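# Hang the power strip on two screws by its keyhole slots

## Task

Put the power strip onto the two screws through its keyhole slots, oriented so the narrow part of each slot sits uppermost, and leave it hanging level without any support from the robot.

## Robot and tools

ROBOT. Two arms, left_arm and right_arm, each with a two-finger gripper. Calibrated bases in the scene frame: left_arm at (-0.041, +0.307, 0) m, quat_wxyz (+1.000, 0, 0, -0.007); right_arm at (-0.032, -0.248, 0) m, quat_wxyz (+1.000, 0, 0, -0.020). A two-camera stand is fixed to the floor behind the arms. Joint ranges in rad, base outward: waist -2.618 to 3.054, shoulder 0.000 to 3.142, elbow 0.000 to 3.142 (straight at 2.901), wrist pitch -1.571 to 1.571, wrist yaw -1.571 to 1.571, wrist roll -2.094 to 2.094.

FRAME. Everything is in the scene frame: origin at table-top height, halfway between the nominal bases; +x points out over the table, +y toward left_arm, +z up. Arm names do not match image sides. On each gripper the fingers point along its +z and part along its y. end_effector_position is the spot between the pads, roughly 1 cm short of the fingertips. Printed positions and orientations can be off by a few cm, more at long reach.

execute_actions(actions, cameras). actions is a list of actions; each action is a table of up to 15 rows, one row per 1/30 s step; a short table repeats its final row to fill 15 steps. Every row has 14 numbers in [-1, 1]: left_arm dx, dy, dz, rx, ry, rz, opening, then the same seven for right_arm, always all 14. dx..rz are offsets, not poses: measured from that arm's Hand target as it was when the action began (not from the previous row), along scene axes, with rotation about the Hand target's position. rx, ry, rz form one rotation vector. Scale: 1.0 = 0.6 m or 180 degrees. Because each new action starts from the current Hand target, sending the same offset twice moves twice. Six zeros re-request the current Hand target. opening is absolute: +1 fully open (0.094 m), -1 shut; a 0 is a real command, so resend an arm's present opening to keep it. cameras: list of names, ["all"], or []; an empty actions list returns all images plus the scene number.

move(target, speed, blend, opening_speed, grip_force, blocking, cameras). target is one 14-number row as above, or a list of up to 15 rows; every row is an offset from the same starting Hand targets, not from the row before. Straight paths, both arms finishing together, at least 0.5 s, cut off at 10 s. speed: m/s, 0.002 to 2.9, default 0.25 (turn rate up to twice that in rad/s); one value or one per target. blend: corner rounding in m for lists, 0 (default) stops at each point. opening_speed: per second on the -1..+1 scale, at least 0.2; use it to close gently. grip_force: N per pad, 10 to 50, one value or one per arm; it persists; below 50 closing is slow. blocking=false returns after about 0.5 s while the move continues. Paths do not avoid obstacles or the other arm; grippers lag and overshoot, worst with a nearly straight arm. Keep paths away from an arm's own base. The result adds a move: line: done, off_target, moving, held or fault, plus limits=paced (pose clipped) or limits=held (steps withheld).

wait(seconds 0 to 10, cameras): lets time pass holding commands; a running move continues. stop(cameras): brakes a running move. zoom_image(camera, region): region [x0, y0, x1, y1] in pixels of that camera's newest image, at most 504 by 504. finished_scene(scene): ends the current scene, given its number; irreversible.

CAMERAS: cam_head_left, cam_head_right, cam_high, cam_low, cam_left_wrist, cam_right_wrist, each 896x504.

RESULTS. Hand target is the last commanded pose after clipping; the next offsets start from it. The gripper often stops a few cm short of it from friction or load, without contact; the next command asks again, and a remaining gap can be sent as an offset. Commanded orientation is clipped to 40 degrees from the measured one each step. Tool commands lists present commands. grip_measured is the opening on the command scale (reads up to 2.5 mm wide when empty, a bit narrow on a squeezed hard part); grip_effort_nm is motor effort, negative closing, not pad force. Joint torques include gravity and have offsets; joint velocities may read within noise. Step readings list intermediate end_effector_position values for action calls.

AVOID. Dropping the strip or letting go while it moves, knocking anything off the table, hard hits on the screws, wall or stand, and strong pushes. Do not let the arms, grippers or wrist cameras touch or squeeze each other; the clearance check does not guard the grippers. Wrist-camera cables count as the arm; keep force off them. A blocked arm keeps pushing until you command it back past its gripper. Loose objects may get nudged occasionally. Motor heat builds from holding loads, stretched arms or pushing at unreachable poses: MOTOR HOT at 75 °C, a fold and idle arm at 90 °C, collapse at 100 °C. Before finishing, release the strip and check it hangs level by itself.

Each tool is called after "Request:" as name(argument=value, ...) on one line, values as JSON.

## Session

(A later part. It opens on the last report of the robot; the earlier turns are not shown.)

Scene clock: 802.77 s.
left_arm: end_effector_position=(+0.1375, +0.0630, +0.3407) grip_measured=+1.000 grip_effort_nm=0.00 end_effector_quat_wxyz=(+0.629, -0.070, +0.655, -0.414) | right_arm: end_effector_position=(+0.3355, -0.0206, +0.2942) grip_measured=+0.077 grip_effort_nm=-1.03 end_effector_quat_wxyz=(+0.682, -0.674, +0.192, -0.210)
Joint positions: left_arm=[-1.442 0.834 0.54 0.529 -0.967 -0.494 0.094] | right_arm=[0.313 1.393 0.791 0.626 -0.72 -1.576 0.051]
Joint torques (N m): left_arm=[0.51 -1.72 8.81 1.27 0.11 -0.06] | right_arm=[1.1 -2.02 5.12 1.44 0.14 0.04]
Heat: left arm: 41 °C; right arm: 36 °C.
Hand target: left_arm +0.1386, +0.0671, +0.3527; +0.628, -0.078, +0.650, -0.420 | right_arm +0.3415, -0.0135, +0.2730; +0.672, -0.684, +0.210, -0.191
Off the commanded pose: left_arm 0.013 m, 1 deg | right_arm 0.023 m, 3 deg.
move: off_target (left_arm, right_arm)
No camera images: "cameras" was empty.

Request:
move(target=[0, 0, 0, 0, 0, 0, 1.0, -0.0018, -0.0028, -0.02, 0, 0, 0, -0.15], speed=0.03, cameras=[])

Scene clock: 804.23 s.
left_arm: end_effector_position=(+0.1375, +0.0630, +0.3407) grip_measured=+1.000 grip_effort_nm=0.00 end_effector_quat_wxyz=(+0.629, -0.070, +0.655, -0.414) | right_arm: end_effector_position=(+0.3351, -0.0209, +0.2929) grip_measured=+0.077 grip_effort_nm=-1.02 end_effector_quat_wxyz=(+0.692, -0.663, +0.189, -0.214)
Joint positions: left_arm=[-1.442 0.834 0.54 0.529 -0.967 -0.494 0.094] | right_arm=[0.313 1.409 0.761 0.714 -0.72 -1.549 0.051]
Joint torques (N m): left_arm=[0.54 -1.74 8.8 1.26 0.12 -0.06] | right_arm=[0.84 -2.29 4.37 1.12 0.08 -0.23]
Heat: left arm: 41 °C; right arm: 36 °C.
Hand target: left_arm +0.1386, +0.0671, +0.3527; +0.628, -0.078, +0.650, -0.420 | right_arm +0.3404, -0.0151, +0.2610; +0.672, -0.684, +0.210, -0.191
Off the commanded pose: left_arm 0.013 m, 1 deg | right_arm 0.033 m, 5 deg.
move: off_target (left_arm, right_arm)
No camera images: "cameras" was empty.

Request:
move(target=[0, 0, 0, 0, 0, 0, 1.0, -0.0055, -0.0083, -0.0067, 0.003, 0.002, 0, -0.15], speed=0.03, cameras=[])

Scene clock: 805.93 s.
left_arm: end_effector_position=(+0.1375, +0.0630, +0.3407) grip_measured=+1.000 grip_effort_nm=0.00 end_effector_quat_wxyz=(+0.629, -0.070, +0.655, -0.414) | right_arm: end_effector_position=(+0.3343, -0.0211, +0.2921) grip_measured=+0.077 grip_effort_nm=-1.03 end_effector_quat_wxyz=(+0.698, -0.657, +0.187, -0.215)
Joint positions: left_arm=[-1.442 0.834 0.54 0.529 -0.967 -0.494 0.094] | right_arm=[0.313 1.416 0.745 0.759 -0.72 -1.535 0.051]
Joint torques (N m): left_arm=[0.55 -1.76 8.77 1.27 0.12 -0.07] | right_arm=[-0.13 -3.32 3.38 0.99 -0.05 -0.19]
Heat: left arm: 41 °C; right arm: 36 °C.
Hand target: left_arm +0.1386, +0.0671, +0.3527; +0.628, -0.078, +0.650, -0.420 | right_arm +0.3371, -0.0201, +0.2569; +0.674, -0.682, +0.213, -0.187
Off the commanded pose: left_arm 0.013 m, 1 deg | right_arm 0.035 m, 6 deg.
move: off_target (left_arm, right_arm)
No camera images: "cameras" was empty.

Request:
move(target=[0, 0, 0, 0, 0, 0, 1.0, -0.0074, -0.0111, 0.0167, 0.0, 0.0, 0, -0.15], speed=0.03, cameras=[])

Scene clock: 809.07 s.
left_arm: end_effector_position=(+0.1375, +0.0630, +0.3407) grip_measured=+1.000 grip_effort_nm=0.00 end_effector_quat_wxyz=(+0.629, -0.070, +0.655, -0.414) | right_arm: end_effector_position=(+0.3339, -0.0268, +0.2504) grip_measured=+0.077 grip_effort_nm=-1.03 end_effector_quat_wxyz=(+0.661, -0.690, +0.237, -0.172)
Joint positions: left_arm=[-1.442 0.834 0.54 0.529 -0.967 -0.494 0.094] | right_arm=[0.298 1.415 0.719 0.608 -0.725 -1.553 0.051]
Joint torques (N m): left_arm=[0.55 -1.76 8.8 1.27 0.12 -0.05] | right_arm=[-0.43 -6.27 5.98 1.87 -0.25 -0.05]
Heat: left arm: 41 °C; right arm: 35 °C.
Hand target: left_arm +0.1386, +0.0671, +0.3527; +0.628, -0.078, +0.650, -0.420 | right_arm +0.3326, -0.0267, +0.2671; +0.674, -0.682, +0.213, -0.188
Off the commanded pose: left_arm 0.013 m, 1 deg | right_arm 0.017 m, 4 deg.
move: off_target (left_arm, right_arm)
No camera images: "cameras" was empty.

Request:
execute_actions(actions=[], cameras=["cam_head_right"])

Scene clock: 813.57 s.
left_arm: end_effector_position=(+0.1375, +0.0630, +0.3407) grip_measured=+1.000 grip_effort_nm=0.00 end_effector_quat_wxyz=(+0.629, -0.070, +0.655, -0.414) | right_arm: end_effector_position=(+0.3339, -0.0268, +0.2503) grip_measured=+0.077 grip_effort_nm=-1.03 end_effector_quat_wxyz=(+0.661, -0.690, +0.237, -0.172)
Joint positions: left_arm=[-1.442 0.834 0.54 0.529 -0.967 -0.494 0.094] | right_arm=[0.298 1.415 0.719 0.608 -0.725 -1.553 0.051]
Joint velocities: within noise
Joint torques (N m): left_arm=[0.54 -1.74 8.8 1.28 0.12 -0.06] | right_arm=[-0.42 -6.35 5.97 1.9 -0.25 -0.06]
Heat: left arm: 41 °C; right arm: 36 °C.
Hand target: left_arm +0.1386, +0.0671, +0.3527; +0.628, -0.078, +0.650, -0.420 | right_arm +0.3326, -0.0267, +0.2670; +0.674, -0.682, +0.213, -0.188
Tool commands: left_gripper/opening=+1.0 right_gripper/opening=-0.15
Off the commanded pose: left_arm 0.013 m, 1 deg | right_arm 0.017 m, 4 deg.
Images, in order (width x height): cam_head_right 896x504.

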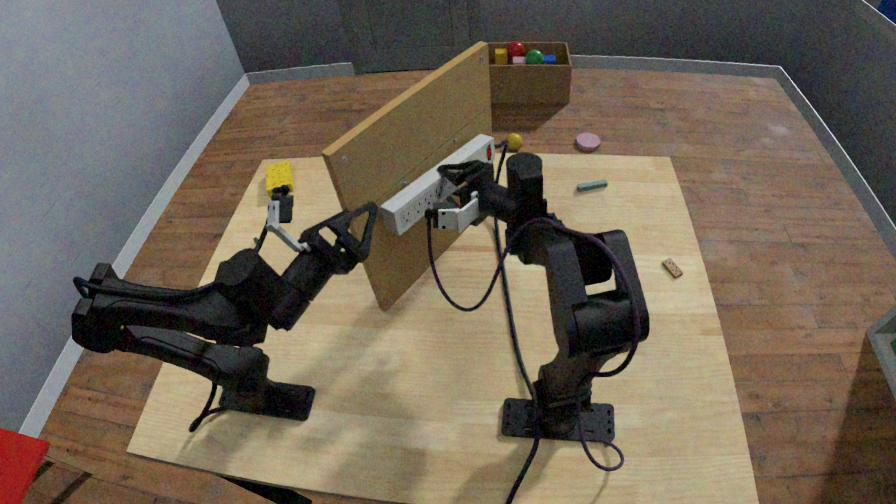

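Request:
move(target=[[0,0,0,0,0,0,1.0,-0.0192,-0.0210,-0.0128,0.0120,-0.0576,-0.0039,-0.15],[0,0,0,0,0,0,1.0,-0.0008,0.0068,0.1000,0.0120,-0.0576,-0.0039,-0.15]], speed=0.1)

Scene clock: 821.27 s.
left_arm: end_effector_position=(+0.1375, +0.0630, +0.3407) grip_measured=+1.000 grip_effort_nm=0.00 end_effector_quat_wxyz=(+0.629, -0.070, +0.655, -0.414) | right_arm: end_effector_position=(+0.3355, -0.0229, +0.2813) grip_measured=+0.077 grip_effort_nm=-1.03 end_effector_quat_wxyz=(+0.679, -0.675, +0.201, -0.206)
Joint positions: left_arm=[-1.442 0.834 0.54 0.529 -0.967 -0.494 0.094] | right_arm=[0.309 1.404 0.756 0.658 -0.717 -1.569 0.051]
Joint torques (N m): left_arm=[0.55 -1.74 8.81 1.28 0.11 -0.06] | right_arm=[0.28 -8.85 8.24 2.05 0.1 -0.04]
Heat: left arm: 41 °C; right arm: 37 °C.
Hand target: left_arm +0.1386, +0.0671, +0.3527; +0.628, -0.078, +0.650, -0.420 | right_arm +0.3323, -0.0227, +0.3270; +0.702, -0.648, +0.159, -0.248
Off the commanded pose: left_arm 0.013 m, 1 deg | right_arm 0.046 m, 8 deg.
move: off_target (left_arm, right_arm)

Request:
move(target=[0,0,0,0,0,0,1.0,0.0110,0.0167,0,0,0,0,-0.15], speed=0.04)

Request:
execute_actions(actions=[], cameras=["cam_head_right"])

Request:
zoom_image(camera="cam_head_right", region=[370, 90, 530, 230])

Scene clock: 823.60 s.
left_arm: end_effector_position=(+0.1375, +0.0630, +0.3407) grip_measured=+1.000 grip_effort_nm=0.00 end_effector_quat_wxyz=(+0.629, -0.070, +0.655, -0.414) | right_arm: end_effector_position=(+0.3359, -0.0211, +0.2814) grip_measured=+0.077 grip_effort_nm=-1.03 end_effector_quat_wxyz=(+0.678, -0.675, +0.203, -0.207)
Joint positions: left_arm=[-1.442 0.834 0.54 0.529 -0.967 -0.494 0.094] | right_arm=[0.316 1.404 0.761 0.649 -0.706 -1.57 0.051]
Joint torques (N m): left_arm=[0.55 -1.76 8.8 1.28 0.11 -0.06] | right_arm=[1.62 -6.37 9.7 2.17 0.18 -0.06]
Heat: left arm: 41 °C; right arm: 37 °C.
Hand target: left_arm +0.1386, +0.0671, +0.3527; +0.628, -0.078, +0.650, -0.420 | right_arm +0.3389, -0.0128, +0.3269; +0.702, -0.648, +0.159, -0.249
Off the commanded pose: left_arm 0.013 m, 1 deg | right_arm 0.046 m, 8 deg.
move: off_target (left_arm, right_arm)

Scene clock: 823.60 s.
left_arm: end_effector_position=(+0.1375, +0.0630, +0.3407) grip_measured=+1.000 grip_effort_nm=0.00 end_effector_quat_wxyz=(+0.629, -0.070, +0.655, -0.414) | right_arm: end_effector_position=(+0.3359, -0.0211, +0.2814) grip_measured=+0.077 grip_effort_nm=-1.03 end_effector_quat_wxyz=(+0.678, -0.675, +0.203, -0.207)
Joint positions: left_arm=[-1.442 0.834 0.54 0.529 -0.967 -0.494 0.094] | right_arm=[0.316 1.404 0.761 0.649 -0.706 -1.57 0.051]
Joint velocities: within noise
Joint torques (N m): left_arm=[0.55 -1.76 8.8 1.28 0.11 -0.06] | right_arm=[1.62 -6.37 9.7 2.17 0.18 -0.06]
Heat: left arm: 41 °C; right arm: 37 °C.
Hand target: left_arm +0.1386, +0.0671, +0.3527; +0.628, -0.078, +0.650, -0.420 | right_arm +0.3389, -0.0128, +0.3269; +0.702, -0.648, +0.159, -0.249
Tool commands: left_gripper/opening=+1.0 right_gripper/opening=-0.15
Off the commanded pose: left_arm 0.013 m, 1 deg | right_arm 0.046 m, 8 deg.
Images, in order (width x height): cam_head_right 896x504.

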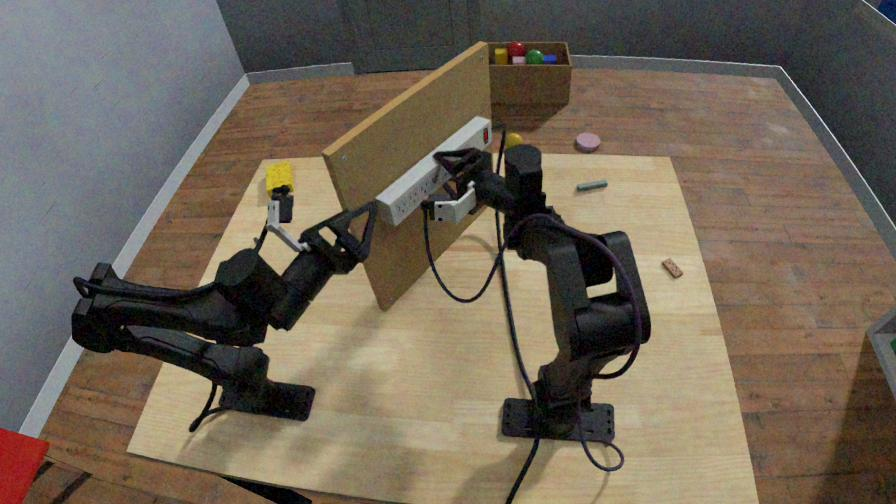

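Scaled by 3.150 from the camera's 896x504 image, which has a finer 1280x720 frame.

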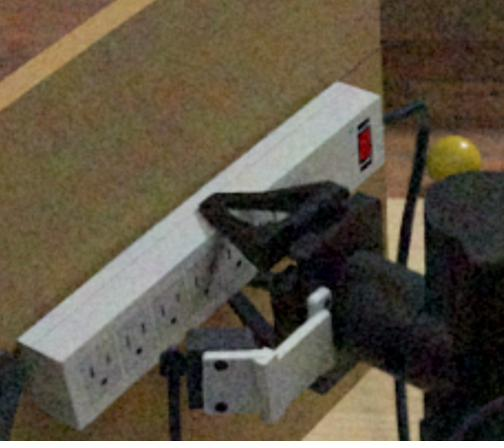

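Request:
zoom_image(camera="cam_head_right", region=[370, 140, 450, 210])

Request:
zoom_image(camera="cam_head_right", region=[430, 100, 510, 170])

Scaled by 6.300 from the camera's 896x504 image, which has a finer 1280x720 frame.

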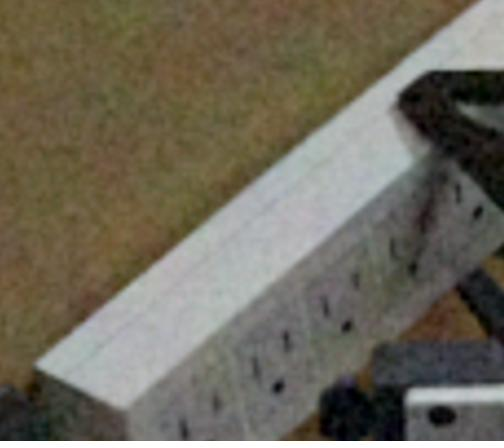

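Scaled by 6.300 from the camera's 896x504 image, which has a finer 1280x720 frame.

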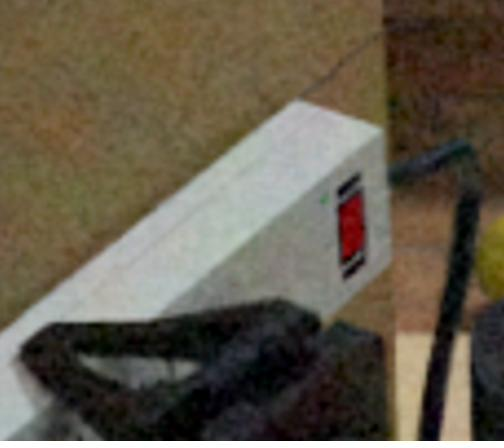

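Request:
move(target=[[0,0,0,0,0,0,1.0,-0.0110,-0.0167,0.0100,-0.0012,-0.0018,0,-0.15],[0,0,0,0,0,0,1.0,0,0,0.0100,-0.0012,-0.0018,0,-0.15]], speed=0.05)

Scene clock: 833.27 s.
left_arm: end_effector_position=(+0.1375, +0.0630, +0.3407) grip_measured=+1.000 grip_effort_nm=0.00 end_effector_quat_wxyz=(+0.629, -0.070, +0.655, -0.414) | right_arm: end_effector_position=(+0.3360, -0.0201, +0.2847) grip_measured=+0.077 grip_effort_nm=-1.02 end_effector_quat_wxyz=(+0.676, -0.677, +0.207, -0.205)
Joint positions: left_arm=[-1.442 0.834 0.54 0.529 -0.967 -0.494 0.094] | right_arm=[0.321 1.395 0.776 0.615 -0.699 -1.572 0.051]
Joint torques (N m): left_arm=[0.51 -1.76 8.81 1.28 0.12 -0.06] | right_arm=[1.29 -6.43 9.94 2.22 0.1 -0.13]
Heat: left arm: 41 °C; right arm: 38 °C.
Hand target: left_arm +0.1386, +0.0671, +0.3527; +0.628, -0.078, +0.650, -0.420 | right_arm +0.3387, -0.0126, +0.3331; +0.701, -0.649, +0.156, -0.251
Off the commanded pose: left_arm 0.013 m, 1 deg | right_arm 0.049 m, 9 deg.
move: off_target (left_arm, right_arm)

Request:
move(target=[[0,0,0,0,0,0,1.0,-0.0110,-0.0167,0.0070,-0.0031,-0.0046,0,-0.15],[0,0,0,0,0,0,1.0,0,0,0.0070,-0.0031,-0.0046,0,-0.15]], speed=0.05)

Scene clock: 842.00 s.
left_arm: end_effector_position=(+0.1375, +0.0630, +0.3407) grip_measured=+1.000 grip_effort_nm=0.00 end_effector_quat_wxyz=(+0.629, -0.070, +0.655, -0.414) | right_arm: end_effector_position=(+0.3369, -0.0198, +0.2882) grip_measured=+0.077 grip_effort_nm=-1.03 end_effector_quat_wxyz=(+0.672, -0.681, +0.200, -0.211)
Joint positions: left_arm=[-1.442 0.834 0.54 0.529 -0.967 -0.494 0.094] | right_arm=[0.32 1.391 0.794 0.587 -0.7 -1.595 0.051]
Joint torques (N m): left_arm=[0.54 -1.74 8.81 1.27 0.13 -0.06] | right_arm=[1.16 -6.53 9.76 2.34 0.08 -0.07]
Heat: left arm: 41 °C; right arm: 39 °C.
Hand target: left_arm +0.1386, +0.0671, +0.3527; +0.628, -0.078, +0.650, -0.420 | right_arm +0.3388, -0.0127, +0.3373; +0.699, -0.650, +0.150, -0.256
Off the commanded pose: left_arm 0.013 m, 1 deg | right_arm 0.050 m, 9 deg.
move: off_target (left_arm, right_arm)

Request:
execute_actions(actions=[], cameras=["cam_head_right", "cam_left_wrist"])

Request:
zoom_image(camera="cam_head_right", region=[370, 130, 450, 210])

Request:
zoom_image(camera="cam_head_right", region=[420, 90, 500, 170])

Scene clock: 843.47 s.
left_arm: end_effector_position=(+0.1375, +0.0630, +0.3407) grip_measured=+1.000 grip_effort_nm=0.01 end_effector_quat_wxyz=(+0.629, -0.070, +0.655, -0.414) | right_arm: end_effector_position=(+0.3369, -0.0198, +0.2881) grip_measured=+0.077 grip_effort_nm=-1.03 end_effector_quat_wxyz=(+0.672, -0.681, +0.200, -0.211)
Joint positions: left_arm=[-1.442 0.834 0.54 0.529 -0.967 -0.494 0.094] | right_arm=[0.32 1.391 0.794 0.587 -0.7 -1.595 0.051]
Joint velocities: within noise
Joint torques (N m): left_arm=[0.57 -1.76 8.8 1.28 0.11 -0.06] | right_arm=[1.2 -6.5 9.7 2.29 0.1 -0.09]
Heat: left arm: 41 °C; right arm: 39 °C.
Hand target: left_arm +0.1386, +0.0671, +0.3527; +0.628, -0.078, +0.650, -0.420 | right_arm +0.3388, -0.0127, +0.3373; +0.699, -0.650, +0.150, -0.256
Tool commands: left_gripper/opening=+1.0 right_gripper/opening=-0.15
Off the commanded pose: left_arm 0.013 m, 1 deg | right_arm 0.050 m, 9 deg.
Images, in order (width x height): cam_head_right 896x504, cam_left_wrist 896x504.

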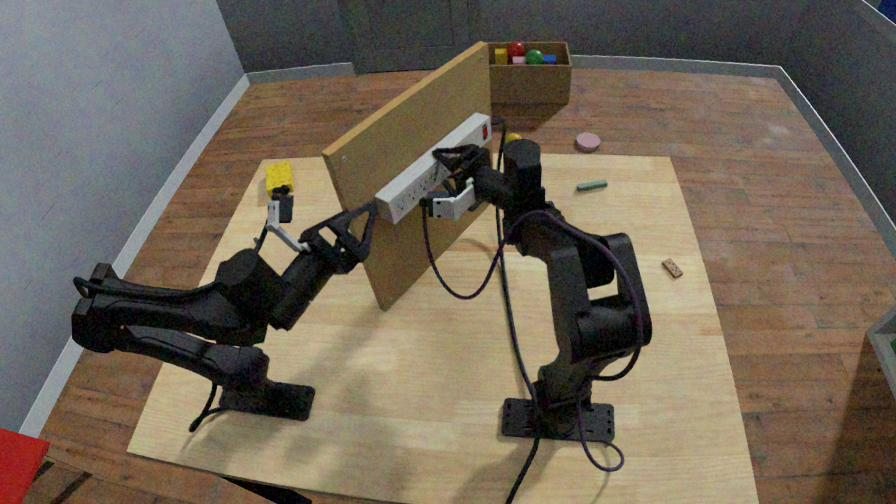

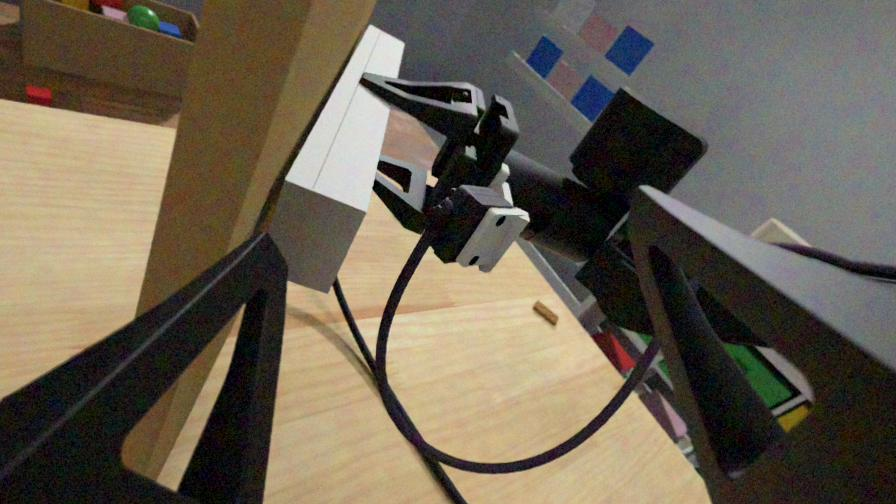

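Scaled by 6.300 from the camera's 896x504 image, which has a finer 1280x720 frame.

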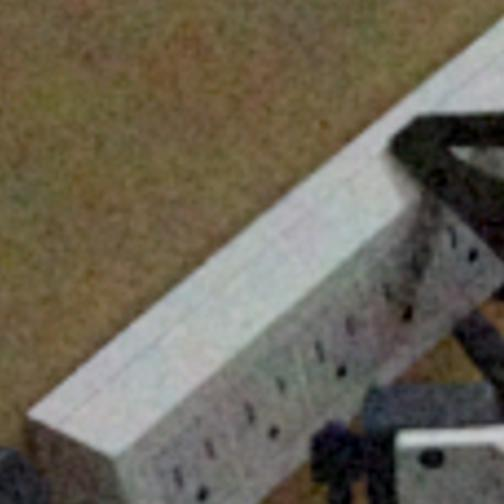

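Scaled by 6.300 from the camera's 896x504 image, which has a finer 1280x720 frame.

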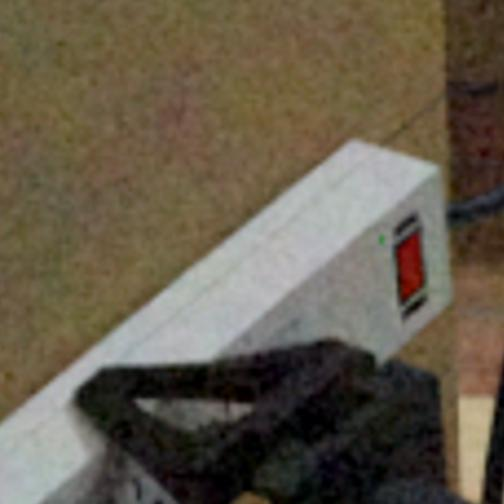

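Request:
move(target=[[0,0,0,0,0,0,1.0,-0.0110,-0.0167,0.0,0,0,0,-0.15],[0,0,0,0,0,0,1.0,-0.0110,-0.0167,-0.0500,0,0,0,-0.15],[0,0,0,0,0,0,1.0,-0.0110,-0.0167,-0.0035,-0.0006,-0.0010,0,-0.15],[0,0,0,0,0,0,1.0,0,0,-0.0035,-0.0006,-0.0010,0,-0.15]], speed=0.08)

Scene clock: 851.77 s.
left_arm: end_effector_position=(+0.1375, +0.0630, +0.3407) grip_measured=+1.000 grip_effort_nm=0.00 end_effector_quat_wxyz=(+0.629, -0.070, +0.655, -0.414) | right_arm: end_effector_position=(+0.3361, -0.0193, +0.2865) grip_measured=+0.077 grip_effort_nm=-1.03 end_effector_quat_wxyz=(+0.674, -0.680, +0.196, -0.212)
Joint positions: left_arm=[-1.442 0.834 0.54 0.529 -0.967 -0.494 0.094] | right_arm=[0.321 1.396 0.785 0.608 -0.704 -1.598 0.051]
Joint torques (N m): left_arm=[0.54 -1.73 8.77 1.28 0.11 -0.06] | right_arm=[1.2 -6.64 9.96 2.19 0.12 -0.09]
Heat: left arm: 41 °C; right arm: 40 °C.
Hand target: left_arm +0.1386, +0.0671, +0.3527; +0.628, -0.078, +0.650, -0.420 | right_arm +0.3388, -0.0126, +0.3350; +0.699, -0.651, +0.149, -0.257
Off the commanded pose: left_arm 0.013 m, 1 deg | right_arm 0.049 m, 9 deg.
move: off_target (left_arm, right_arm)

Request:
move(target=[0,0,0,0,0,0,1.0,0,0,0,-0.0077,-0.0116,0,-0.15], speed=0.05)

Request:
move(target=[0,0,0,0,0,0,1.0,0,0,0,0.0153,0.0232,0,-0.15], speed=0.05)

Scene clock: 854.53 s.
left_arm: end_effector_position=(+0.1375, +0.0630, +0.3407) grip_measured=+1.000 grip_effort_nm=0.00 end_effector_quat_wxyz=(+0.629, -0.070, +0.655, -0.414) | right_arm: end_effector_position=(+0.3364, -0.0195, +0.2864) grip_measured=+0.077 grip_effort_nm=-1.03 end_effector_quat_wxyz=(+0.673, -0.681, +0.195, -0.214)
Joint positions: left_arm=[-1.442 0.834 0.54 0.529 -0.967 -0.494 0.094] | right_arm=[0.32 1.396 0.787 0.604 -0.705 -1.604 0.051]
Joint torques (N m): left_arm=[0.57 -1.73 8.8 1.27 0.12 -0.05] | right_arm=[1.1 -6.6 9.85 2.2 0.11 -0.45]
Heat: left arm: 41 °C; right arm: 40 °C.
Hand target: left_arm +0.1386, +0.0671, +0.3527; +0.628, -0.078, +0.650, -0.420 | right_arm +0.3389, -0.0128, +0.3350; +0.694, -0.654, +0.133, -0.271
Off the commanded pose: left_arm 0.013 m, 1 deg | right_arm 0.049 m, 10 deg.
move: off_target (left_arm, right_arm)

Scene clock: 855.60 s.
left_arm: end_effector_position=(+0.1375, +0.0630, +0.3407) grip_measured=+1.000 grip_effort_nm=0.00 end_effector_quat_wxyz=(+0.629, -0.070, +0.655, -0.414) | right_arm: end_effector_position=(+0.3362, -0.0195, +0.2865) grip_measured=+0.077 grip_effort_nm=-1.03 end_effector_quat_wxyz=(+0.673, -0.680, +0.198, -0.211)
Joint positions: left_arm=[-1.442 0.834 0.54 0.529 -0.967 -0.494 0.094] | right_arm=[0.32 1.395 0.787 0.603 -0.705 -1.595 0.051]
Joint velocities: left_arm=[within noise] | right_arm=[0.002 0.002 -0.002 -0.081 -0.037 -0.154 0.001]
Joint torques (N m): left_arm=[0.54 -1.74 8.83 1.27 0.11 -0.05] | right_arm=[1.25 -6.71 9.74 2.22 0.17 0.29]
Heat: left arm: 41 °C; right arm: 40 °C.
Hand target: left_arm +0.1386, +0.0671, +0.3527; +0.628, -0.078, +0.650, -0.420 | right_arm +0.3389, -0.0127, +0.3351; +0.704, -0.647, +0.165, -0.243
Off the commanded pose: left_arm 0.013 m, 1 deg | right_arm 0.049 m, 7 deg.
move: off_target (left_arm, right_arm)

Request:
move(target=[0,0,0,0,0,0,1.0,0,0,0,-0.0077,-0.0116,-0.0167,-0.15], speed=0.05)

Request:
move(target=[0,0,0,0,0,0,1.0,0,0,0,0,0,0.0333,-0.15], speed=0.05)

Scene clock: 862.67 s.
left_arm: end_effector_position=(+0.1375, +0.0630, +0.3407) grip_measured=+1.000 grip_effort_nm=0.01 end_effector_quat_wxyz=(+0.629, -0.070, +0.655, -0.414) | right_arm: end_effector_position=(+0.3366, -0.0196, +0.2872) grip_measured=+0.077 grip_effort_nm=-1.03 end_effector_quat_wxyz=(+0.668, -0.681, +0.206, -0.220)
Joint positions: left_arm=[-1.442 0.834 0.54 0.529 -0.967 -0.494 0.094] | right_arm=[0.332 1.38 0.787 0.578 -0.667 -1.605 0.051]
Joint torques (N m): left_arm=[0.55 -1.77 8.79 1.27 0.11 -0.06] | right_arm=[2.22 -7.32 8.58 2.42 0.55 -0.11]
Heat: left arm: 41 °C; right arm: 40 °C.
Hand target: left_arm +0.1386, +0.0671, +0.3527; +0.628, -0.078, +0.650, -0.420 | right_arm +0.3389, -0.0128, +0.3351; +0.692, -0.646, +0.166, -0.276
Off the commanded pose: left_arm 0.013 m, 1 deg | right_arm 0.048 m, 9 deg.
move: off_target (left_arm, right_arm)

Scene clock: 864.07 s.
left_arm: end_effector_position=(+0.1375, +0.0630, +0.3407) grip_measured=+1.000 grip_effort_nm=0.00 end_effector_quat_wxyz=(+0.629, -0.070, +0.655, -0.414) | right_arm: end_effector_position=(+0.3384, -0.0192, +0.2884) grip_measured=+0.077 grip_effort_nm=-1.03 end_effector_quat_wxyz=(+0.673, -0.684, +0.193, -0.205)
Joint positions: left_arm=[-1.442 0.834 0.54 0.529 -0.967 -0.494 0.094] | right_arm=[0.312 1.407 0.81 0.583 -0.729 -1.599 0.051]
Joint torques (N m): left_arm=[0.55 -1.73 8.8 1.27 0.12 -0.06] | right_arm=[0.17 -5.56 9.62 2.49 -0.42 0]
Heat: left arm: 41 °C; right arm: 40 °C.
Hand target: left_arm +0.1386, +0.0671, +0.3527; +0.628, -0.078, +0.650, -0.420 | right_arm +0.3388, -0.0126, +0.3352; +0.706, -0.654, +0.132, -0.239
Off the commanded pose: left_arm 0.013 m, 1 deg | right_arm 0.047 m, 10 deg.
move: off_target (left_arm, right_arm)

Request:
execute_actions(actions=[], cameras=["cam_head_right", "cam_left_wrist"])

Request:
zoom_image(camera="cam_left_wrist", region=[250, 0, 450, 240])

Request:
zoom_image(camera="cam_head_right", region=[370, 100, 490, 210])

Scene clock: 865.83 s.
left_arm: end_effector_position=(+0.1375, +0.0630, +0.3407) grip_measured=+1.000 grip_effort_nm=0.00 end_effector_quat_wxyz=(+0.629, -0.070, +0.655, -0.414) | right_arm: end_effector_position=(+0.3385, -0.0193, +0.2885) grip_measured=+0.077 grip_effort_nm=-1.02 end_effector_quat_wxyz=(+0.673, -0.684, +0.193, -0.205)
Joint positions: left_arm=[-1.442 0.834 0.54 0.529 -0.967 -0.494 0.094] | right_arm=[0.311 1.407 0.81 0.584 -0.729 -1.599 0.051]
Joint velocities: within noise
Joint torques (N m): left_arm=[0.57 -1.74 8.8 1.26 0.12 -0.05] | right_arm=[0.08 -5.55 9.61 2.51 -0.43 -0.03]
Heat: left arm: 41 °C; right arm: 41 °C.
Hand target: left_arm +0.1386, +0.0671, +0.3527; +0.628, -0.078, +0.650, -0.420 | right_arm +0.3389, -0.0128, +0.3353; +0.706, -0.654, +0.132, -0.239
Tool commands: left_gripper/opening=+1.0 right_gripper/opening=-0.15
Off the commanded pose: left_arm 0.013 m, 1 deg | right_arm 0.047 m, 10 deg.
Images, in order (width x height): cam_head_right 896x504, cam_left_wrist 896x504.

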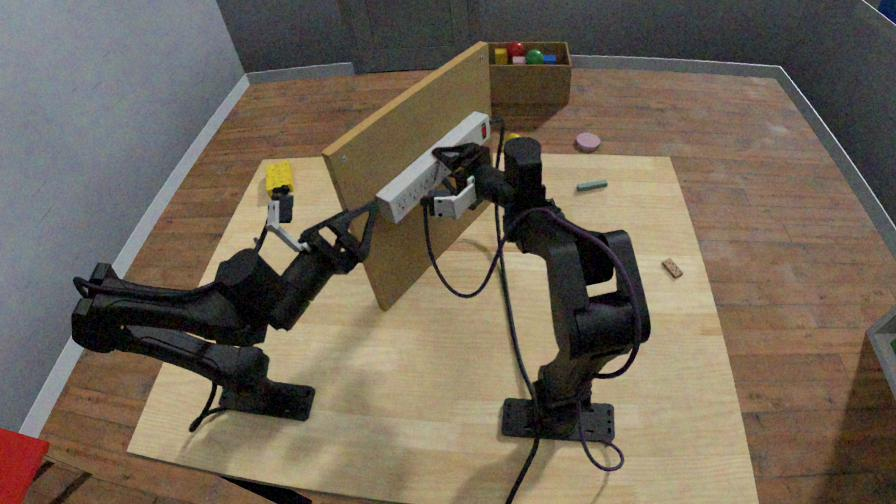

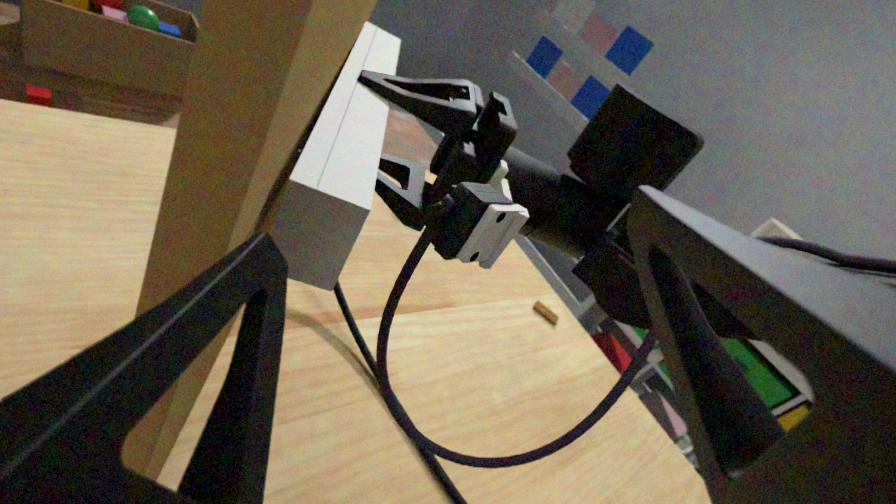

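Scaled by 2.100 from the camera's 896x504 image, which has a finer 1280x720 frame.

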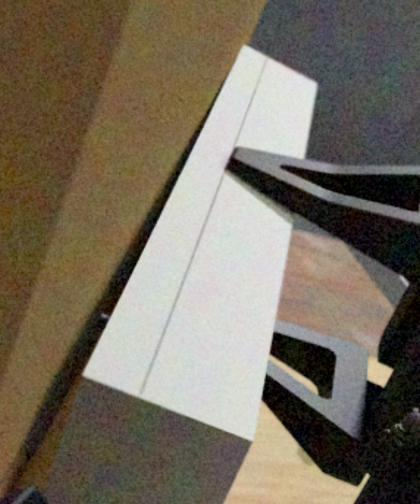

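Scaled by 4.200 from the camera's 896x504 image, which has a finer 1280x720 frame.

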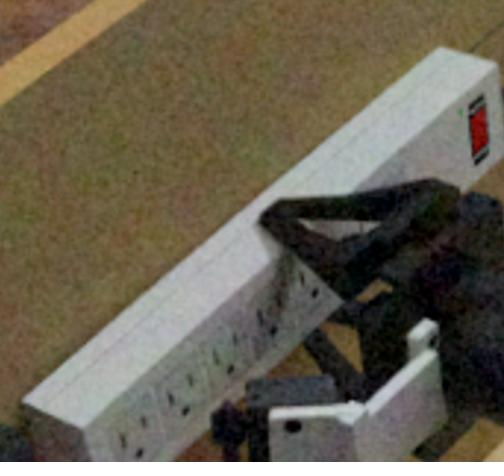

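Request:
zoom_image(camera="cam_left_wrist", region=[275, 120, 335, 200])

Request:
zoom_image(camera="cam_left_wrist", region=[310, 10, 390, 120])

Scaled by 6.300 from the camera's 896x504 image, which has a finer 1280x720 frame.

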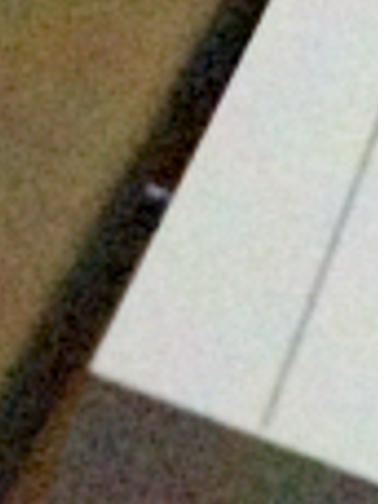

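Scaled by 4.582 from the camera's 896x504 image, which has a finer 1280x720 frame.

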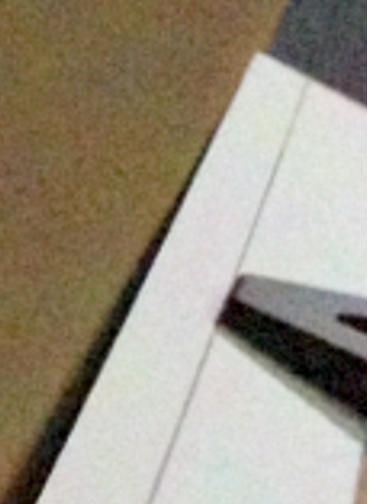

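Request:
move(target=[0,0,0,0,0,0,1.0,0,0,0,0,0,-0.0222,-0.15], speed=0.05)

Request:
execute_actions(actions=[], cameras=["cam_left_wrist"])

Request:
zoom_image(camera="cam_left_wrist", region=[265, 10, 405, 200])

Scene clock: 870.70 s.
left_arm: end_effector_position=(+0.1375, +0.0630, +0.3407) grip_measured=+1.000 grip_effort_nm=0.01 end_effector_quat_wxyz=(+0.629, -0.070, +0.655, -0.414) | right_arm: end_effector_position=(+0.3395, -0.0195, +0.2888) grip_measured=+0.077 grip_effort_nm=-1.03 end_effector_quat_wxyz=(+0.671, -0.683, +0.198, -0.209)
Joint positions: left_arm=[-1.442 0.834 0.54 0.529 -0.967 -0.494 0.094] | right_arm=[0.317 1.402 0.81 0.576 -0.709 -1.6 0.051]
Joint torques (N m): left_arm=[0.55 -1.7 8.81 1.28 0.12 -0.06] | right_arm=[2.14 -7.76 7.82 2.46 0.42 -0.08]
Heat: left arm: 41 °C; right arm: 41 °C.
Hand target: left_arm +0.1386, +0.0671, +0.3527; +0.628, -0.078, +0.650, -0.420 | right_arm +0.3388, -0.0127, +0.3352; +0.697, -0.649, +0.154, -0.264
Off the commanded pose: left_arm 0.013 m, 1 deg | right_arm 0.047 m, 9 deg.
move: off_target (left_arm, right_arm)

Scene clock: 870.70 s.
left_arm: end_effector_position=(+0.1375, +0.0630, +0.3407) grip_measured=+1.000 grip_effort_nm=0.01 end_effector_quat_wxyz=(+0.629, -0.070, +0.655, -0.414) | right_arm: end_effector_position=(+0.3395, -0.0195, +0.2888) grip_measured=+0.077 grip_effort_nm=-1.03 end_effector_quat_wxyz=(+0.671, -0.683, +0.198, -0.209)
Joint positions: left_arm=[-1.442 0.834 0.54 0.529 -0.967 -0.494 0.094] | right_arm=[0.317 1.402 0.81 0.576 -0.709 -1.6 0.051]
Joint velocities: within noise
Joint torques (N m): left_arm=[0.55 -1.7 8.81 1.28 0.12 -0.06] | right_arm=[2.14 -7.76 7.82 2.46 0.42 -0.08]
Heat: left arm: 41 °C; right arm: 41 °C.
Hand target: left_arm +0.1386, +0.0671, +0.3527; +0.628, -0.078, +0.650, -0.420 | right_arm +0.3388, -0.0127, +0.3352; +0.697, -0.649, +0.154, -0.264
Tool commands: left_gripper/opening=+1.0 right_gripper/opening=-0.15
Off the commanded pose: left_arm 0.013 m, 1 deg | right_arm 0.047 m, 9 deg.
Images, in order (width x height): cam_left_wrist 896x504.

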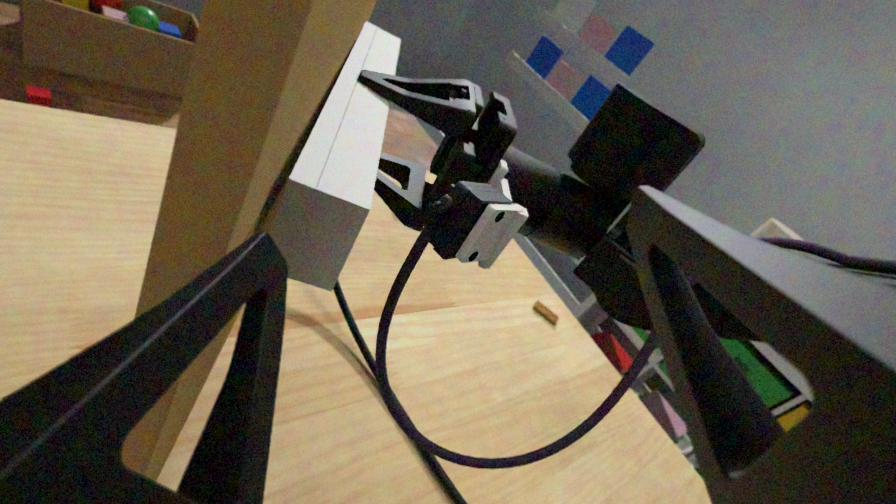

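Scaled by 2.653 from the camera's 896x504 image, which has a finer 1280x720 frame.

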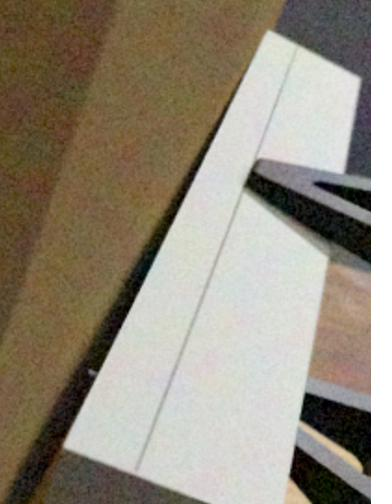

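Request:
move(target=[[0,0,0,0,0,0,1.0,0,0,0,0,0,0.0222,-0.15],[0,0,0,0,0,0,1.0,0,0,0,-0.0062,-0.0093,0.0222,-0.15],[0,0,0,0,0,0,1.0,0,0,0,-0.0062,-0.0093,0,-0.15]], speed=0.05)

Scene clock: 881.33 s.
left_arm: end_effector_position=(+0.1375, +0.0630, +0.3407) grip_measured=+1.000 grip_effort_nm=0.00 end_effector_quat_wxyz=(+0.629, -0.070, +0.655, -0.414) | right_arm: end_effector_position=(+0.3409, -0.0178, +0.2880) grip_measured=+0.077 grip_effort_nm=-1.03 end_effector_quat_wxyz=(+0.669, -0.683, +0.198, -0.216)
Joint positions: left_arm=[-1.442 0.834 0.54 0.529 -0.967 -0.494 0.094] | right_arm=[0.325 1.407 0.81 0.581 -0.692 -1.611 0.051]
Joint torques (N m): left_arm=[0.54 -1.73 8.8 1.27 0.11 -0.05] | right_arm=[1.44 -7.94 7.94 2.39 0.23 -0.34]
Heat: left arm: 42 °C; right arm: 41 °C.
Hand target: left_arm +0.1386, +0.0671, +0.3527; +0.628, -0.078, +0.650, -0.420 | right_arm +0.3389, -0.0127, +0.3352; +0.693, -0.652, +0.142, -0.274
Off the commanded pose: left_arm 0.013 m, 1 deg | right_arm 0.048 m, 10 deg.
move: off_target (left_arm, right_arm)

Request:
execute_actions(actions=[], cameras=["cam_left_wrist"])

Request:
zoom_image(camera="cam_left_wrist", region=[265, 10, 405, 200])

Request:
zoom_image(camera="cam_left_wrist", region=[275, 120, 335, 200])

Scene clock: 882.57 s.
left_arm: end_effector_position=(+0.1375, +0.0630, +0.3407) grip_measured=+1.000 grip_effort_nm=0.00 end_effector_quat_wxyz=(+0.629, -0.070, +0.655, -0.414) | right_arm: end_effector_position=(+0.3409, -0.0178, +0.2880) grip_measured=+0.077 grip_effort_nm=-1.03 end_effector_quat_wxyz=(+0.669, -0.683, +0.198, -0.216)
Joint positions: left_arm=[-1.442 0.834 0.54 0.529 -0.967 -0.494 0.094] | right_arm=[0.325 1.407 0.81 0.581 -0.692 -1.611 0.051]
Joint velocities: within noise
Joint torques (N m): left_arm=[0.55 -1.74 8.8 1.28 0.12 -0.06] | right_arm=[1.48 -7.98 7.98 2.39 0.24 -0.34]
Heat: left arm: 42 °C; right arm: 41 °C.
Hand target: left_arm +0.1386, +0.0671, +0.3527; +0.628, -0.078, +0.650, -0.420 | right_arm +0.3389, -0.0127, +0.3352; +0.693, -0.652, +0.142, -0.274
Tool commands: left_gripper/opening=+1.0 right_gripper/opening=-0.15
Off the commanded pose: left_arm 0.013 m, 1 deg | right_arm 0.048 m, 10 deg.
Images, in order (width x height): cam_left_wrist 896x504.

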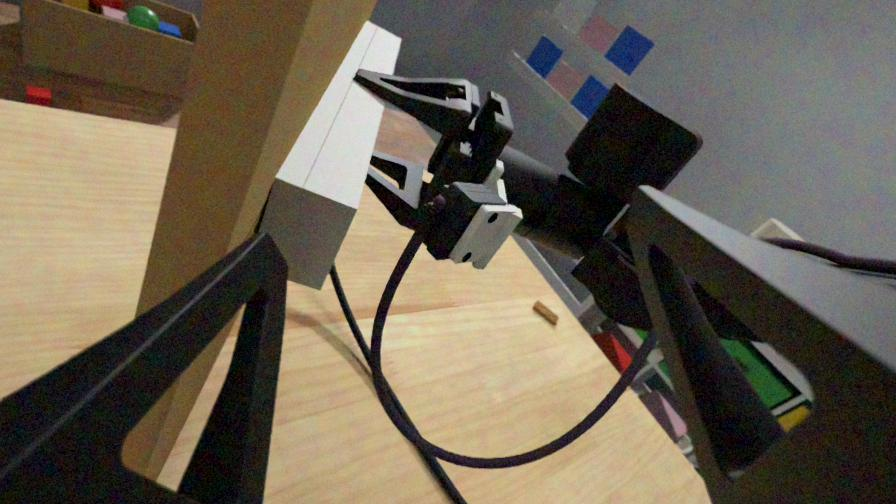

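Scaled by 2.653 from the camera's 896x504 image, which has a finer 1280x720 frame.

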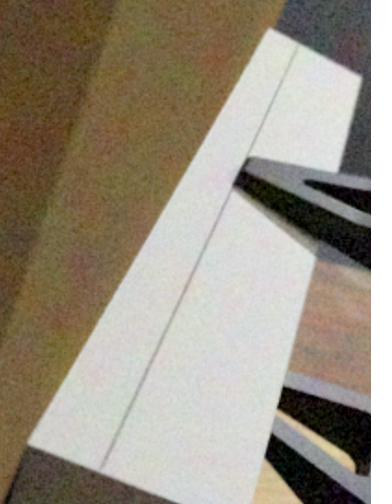

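Scaled by 6.300 from the camera's 896x504 image, which has a finer 1280x720 frame.

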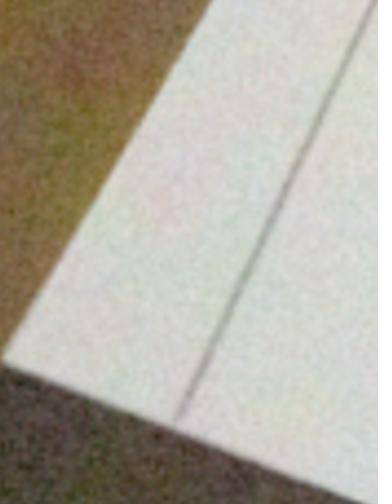

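Request:
move(target=[0,0,0,0,0,0,1.0,0.0007,-0.0025,-0.0600,0.0010,0.0016,0,-0.15], speed=0.04)

Scene clock: 888.13 s.
left_arm: end_effector_position=(+0.1375, +0.0630, +0.3407) grip_measured=+1.000 grip_effort_nm=0.00 end_effector_quat_wxyz=(+0.629, -0.070, +0.655, -0.414) | right_arm: end_effector_position=(+0.3399, -0.0161, +0.2843) grip_measured=+0.077 grip_effort_nm=-1.03 end_effector_quat_wxyz=(+0.684, -0.666, +0.177, -0.241)
Joint positions: left_arm=[-1.442 0.834 0.54 0.529 -0.967 -0.494 0.094] | right_arm=[0.335 1.439 0.749 0.755 -0.676 -1.609 0.051]
Joint torques (N m): left_arm=[0.53 -1.73 8.83 1.27 0.11 -0.06] | right_arm=[0.39 -5.19 5.42 2.22 0.05 -0.31]
Heat: left arm: 42 °C; right arm: 41 °C.
Hand target: left_arm +0.1386, +0.0671, +0.3527; +0.628, -0.078, +0.650, -0.420 | right_arm +0.3393, -0.0142, +0.2991; +0.693, -0.651, +0.144, -0.273
Off the commanded pose: left_arm 0.013 m, 1 deg | right_arm 0.015 m, 6 deg.
move: off_target (left_arm, right_arm)

Request:
move(target=[0,0,0,0,0,0,1.0,0,0,0,-0.0123,0.0348,0,-0.15], speed=0.04)

Scene clock: 894.03 s.
left_arm: end_effector_position=(+0.1375, +0.0630, +0.3407) grip_measured=+1.000 grip_effort_nm=0.00 end_effector_quat_wxyz=(+0.629, -0.070, +0.655, -0.414) | right_arm: end_effector_position=(+0.3400, -0.0174, +0.2716) grip_measured=+0.077 grip_effort_nm=-1.03 end_effector_quat_wxyz=(+0.661, -0.690, +0.203, -0.216)
Joint positions: left_arm=[-1.442 0.834 0.54 0.529 -0.967 -0.494 0.094] | right_arm=[0.332 1.417 0.774 0.599 -0.676 -1.627 0.051]
Joint torques (N m): left_arm=[0.53 -1.74 8.79 1.27 0.12 -0.06] | right_arm=[0.58 -7.36 8.2 1.61 -0.01 -0.15]
Heat: left arm: 42 °C; right arm: 40 °C.
Hand target: left_arm +0.1386, +0.0671, +0.3527; +0.628, -0.078, +0.650, -0.420 | right_arm +0.3393, -0.0143, +0.2992; +0.672, -0.678, +0.176, -0.239
Off the commanded pose: left_arm 0.013 m, 1 deg | right_arm 0.028 m, 4 deg.
move: off_target (left_arm, right_arm)

Request:
execute_actions(actions=[], cameras=["cam_head_right", "cam_left_wrist"])

Request:
zoom_image(camera="cam_left_wrist", region=[255, 10, 405, 220])

Request:
zoom_image(camera="cam_head_right", region=[370, 100, 490, 220])

Scene clock: 895.50 s.
left_arm: end_effector_position=(+0.1375, +0.0630, +0.3407) grip_measured=+1.000 grip_effort_nm=0.00 end_effector_quat_wxyz=(+0.629, -0.070, +0.655, -0.414) | right_arm: end_effector_position=(+0.3400, -0.0174, +0.2715) grip_measured=+0.077 grip_effort_nm=-1.03 end_effector_quat_wxyz=(+0.661, -0.690, +0.203, -0.216)
Joint positions: left_arm=[-1.442 0.834 0.54 0.529 -0.967 -0.494 0.094] | right_arm=[0.332 1.417 0.774 0.599 -0.676 -1.627 0.051]
Joint velocities: within noise
Joint torques (N m): left_arm=[0.57 -1.73 8.79 1.28 0.12 -0.06] | right_arm=[0.57 -7.34 8.14 1.62 0.01 -0.18]
Heat: left arm: 42 °C; right arm: 40 °C.
Hand target: left_arm +0.1386, +0.0671, +0.3527; +0.628, -0.078, +0.650, -0.420 | right_arm +0.3393, -0.0143, +0.2991; +0.672, -0.678, +0.176, -0.239
Tool commands: left_gripper/opening=+1.0 right_gripper/opening=-0.15
Off the commanded pose: left_arm 0.013 m, 1 deg | right_arm 0.028 m, 4 deg.
Images, in order (width x height): cam_head_right 896x504, cam_left_wrist 896x504.

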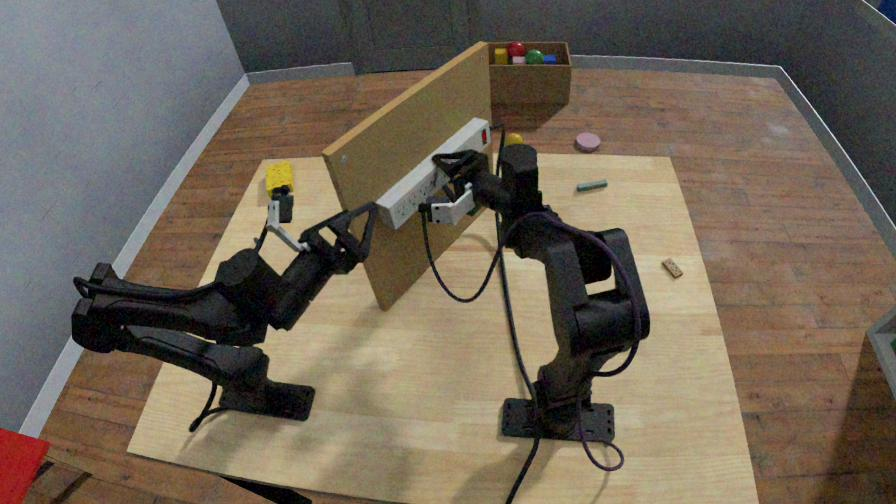

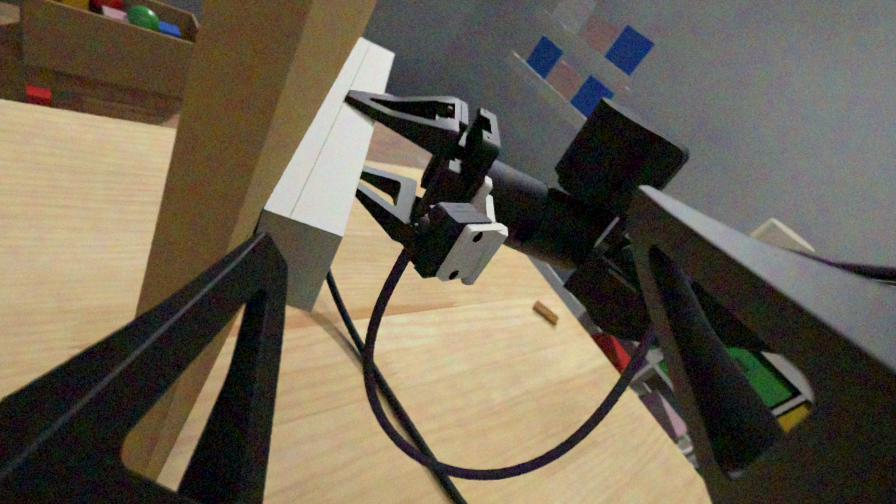

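Scaled by 2.400 from the camera's 896x504 image, which has a finer 1280x720 frame.

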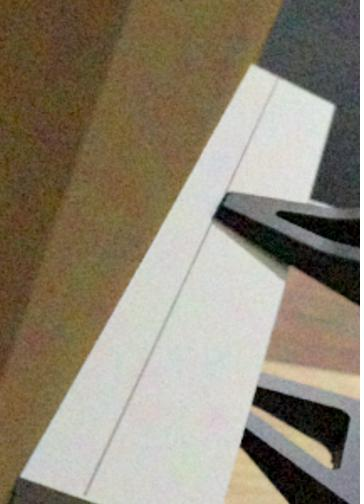

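Scaled by 4.200 from the camera's 896x504 image, which has a finer 1280x720 frame.

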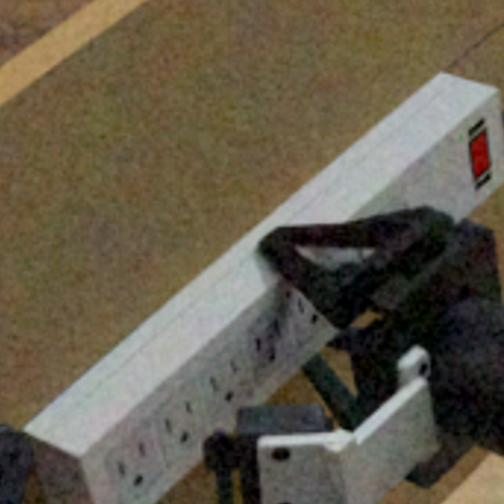

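Request:
move(target=[0,0,0,0,0,0,1.0,0,0,0,0,0,0,0.8], opening_speed=0.4, cameras=["cam_head_right", "cam_left_wrist"])

Request:
zoom_image(camera="cam_left_wrist", region=[255, 10, 405, 220])

Request:
zoom_image(camera="cam_head_right", region=[370, 100, 490, 220])

Scene clock: 904.37 s.
left_arm: end_effector_position=(+0.1375, +0.0630, +0.3407) grip_measured=+1.000 grip_effort_nm=0.00 end_effector_quat_wxyz=(+0.629, -0.070, +0.655, -0.414) | right_arm: end_effector_position=(+0.3408, -0.0163, +0.2765) grip_measured=+0.798 grip_effort_nm=0.12 end_effector_quat_wxyz=(+0.661, -0.690, +0.194, -0.224)
Joint positions: left_arm=[-1.442 0.834 0.54 0.529 -0.967 -0.494 0.094] | right_arm=[0.334 1.417 0.787 0.595 -0.676 -1.645 0.084]
Joint torques (N m): left_arm=[0.55 -1.74 8.79 1.27 0.11 -0.06] | right_arm=[0.43 -7.27 7.36 1.66 -0.01 -0.01]
Heat: left arm: 42 °C; right arm: 38 °C.
Hand target: left_arm +0.1386, +0.0671, +0.3527; +0.628, -0.078, +0.650, -0.420 | right_arm +0.3393, -0.0142, +0.2991; +0.672, -0.678, +0.176, -0.239
Off the commanded pose: left_arm 0.013 m, 1 deg | right_arm 0.023 m, 3 deg.
move: off_target (left_arm, right_arm)
Images, in order (width x height): cam_head_right 896x504, cam_left_wrist 896x504.

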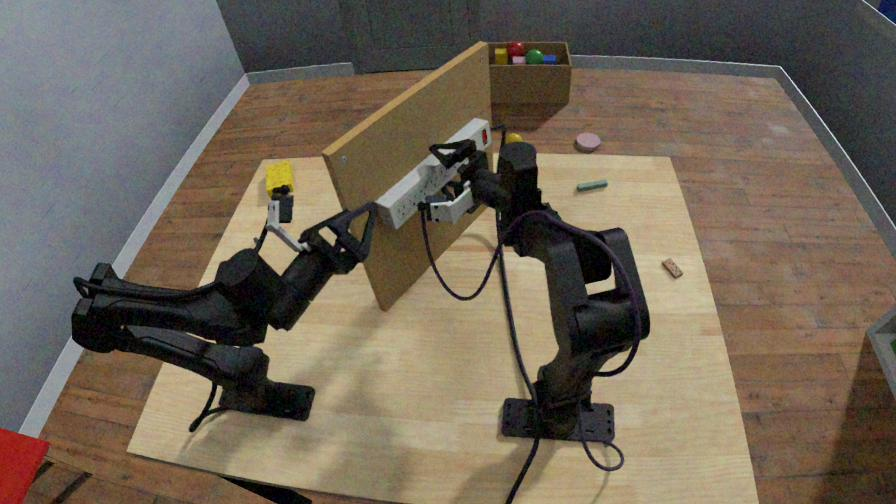

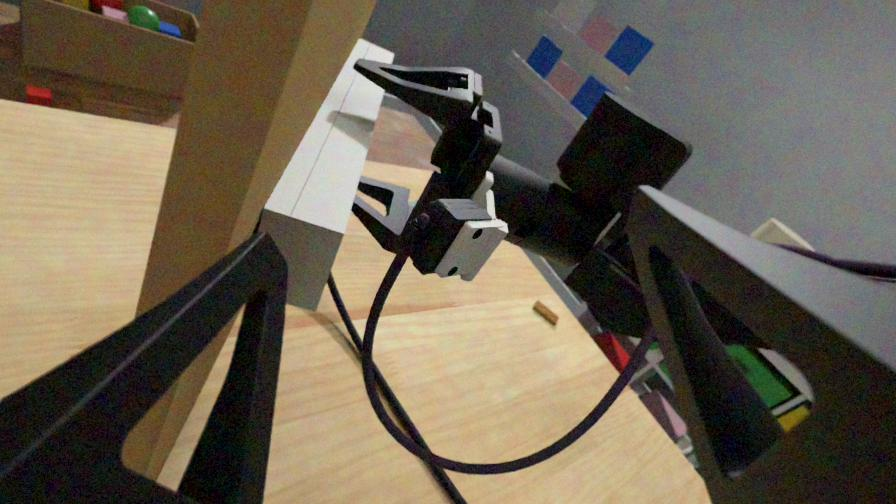

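Scaled by 2.400 from the camera's 896x504 image, which has a finer 1280x720 frame.

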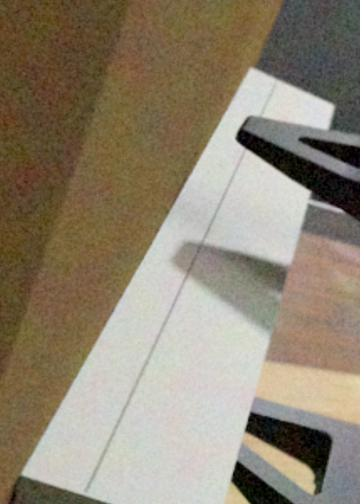

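Scaled by 4.200 from the camera's 896x504 image, which has a finer 1280x720 frame.

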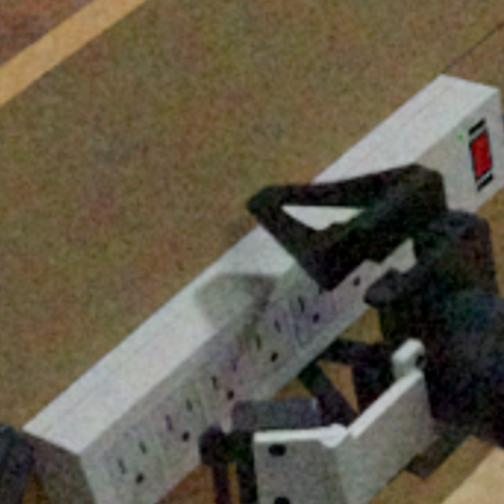

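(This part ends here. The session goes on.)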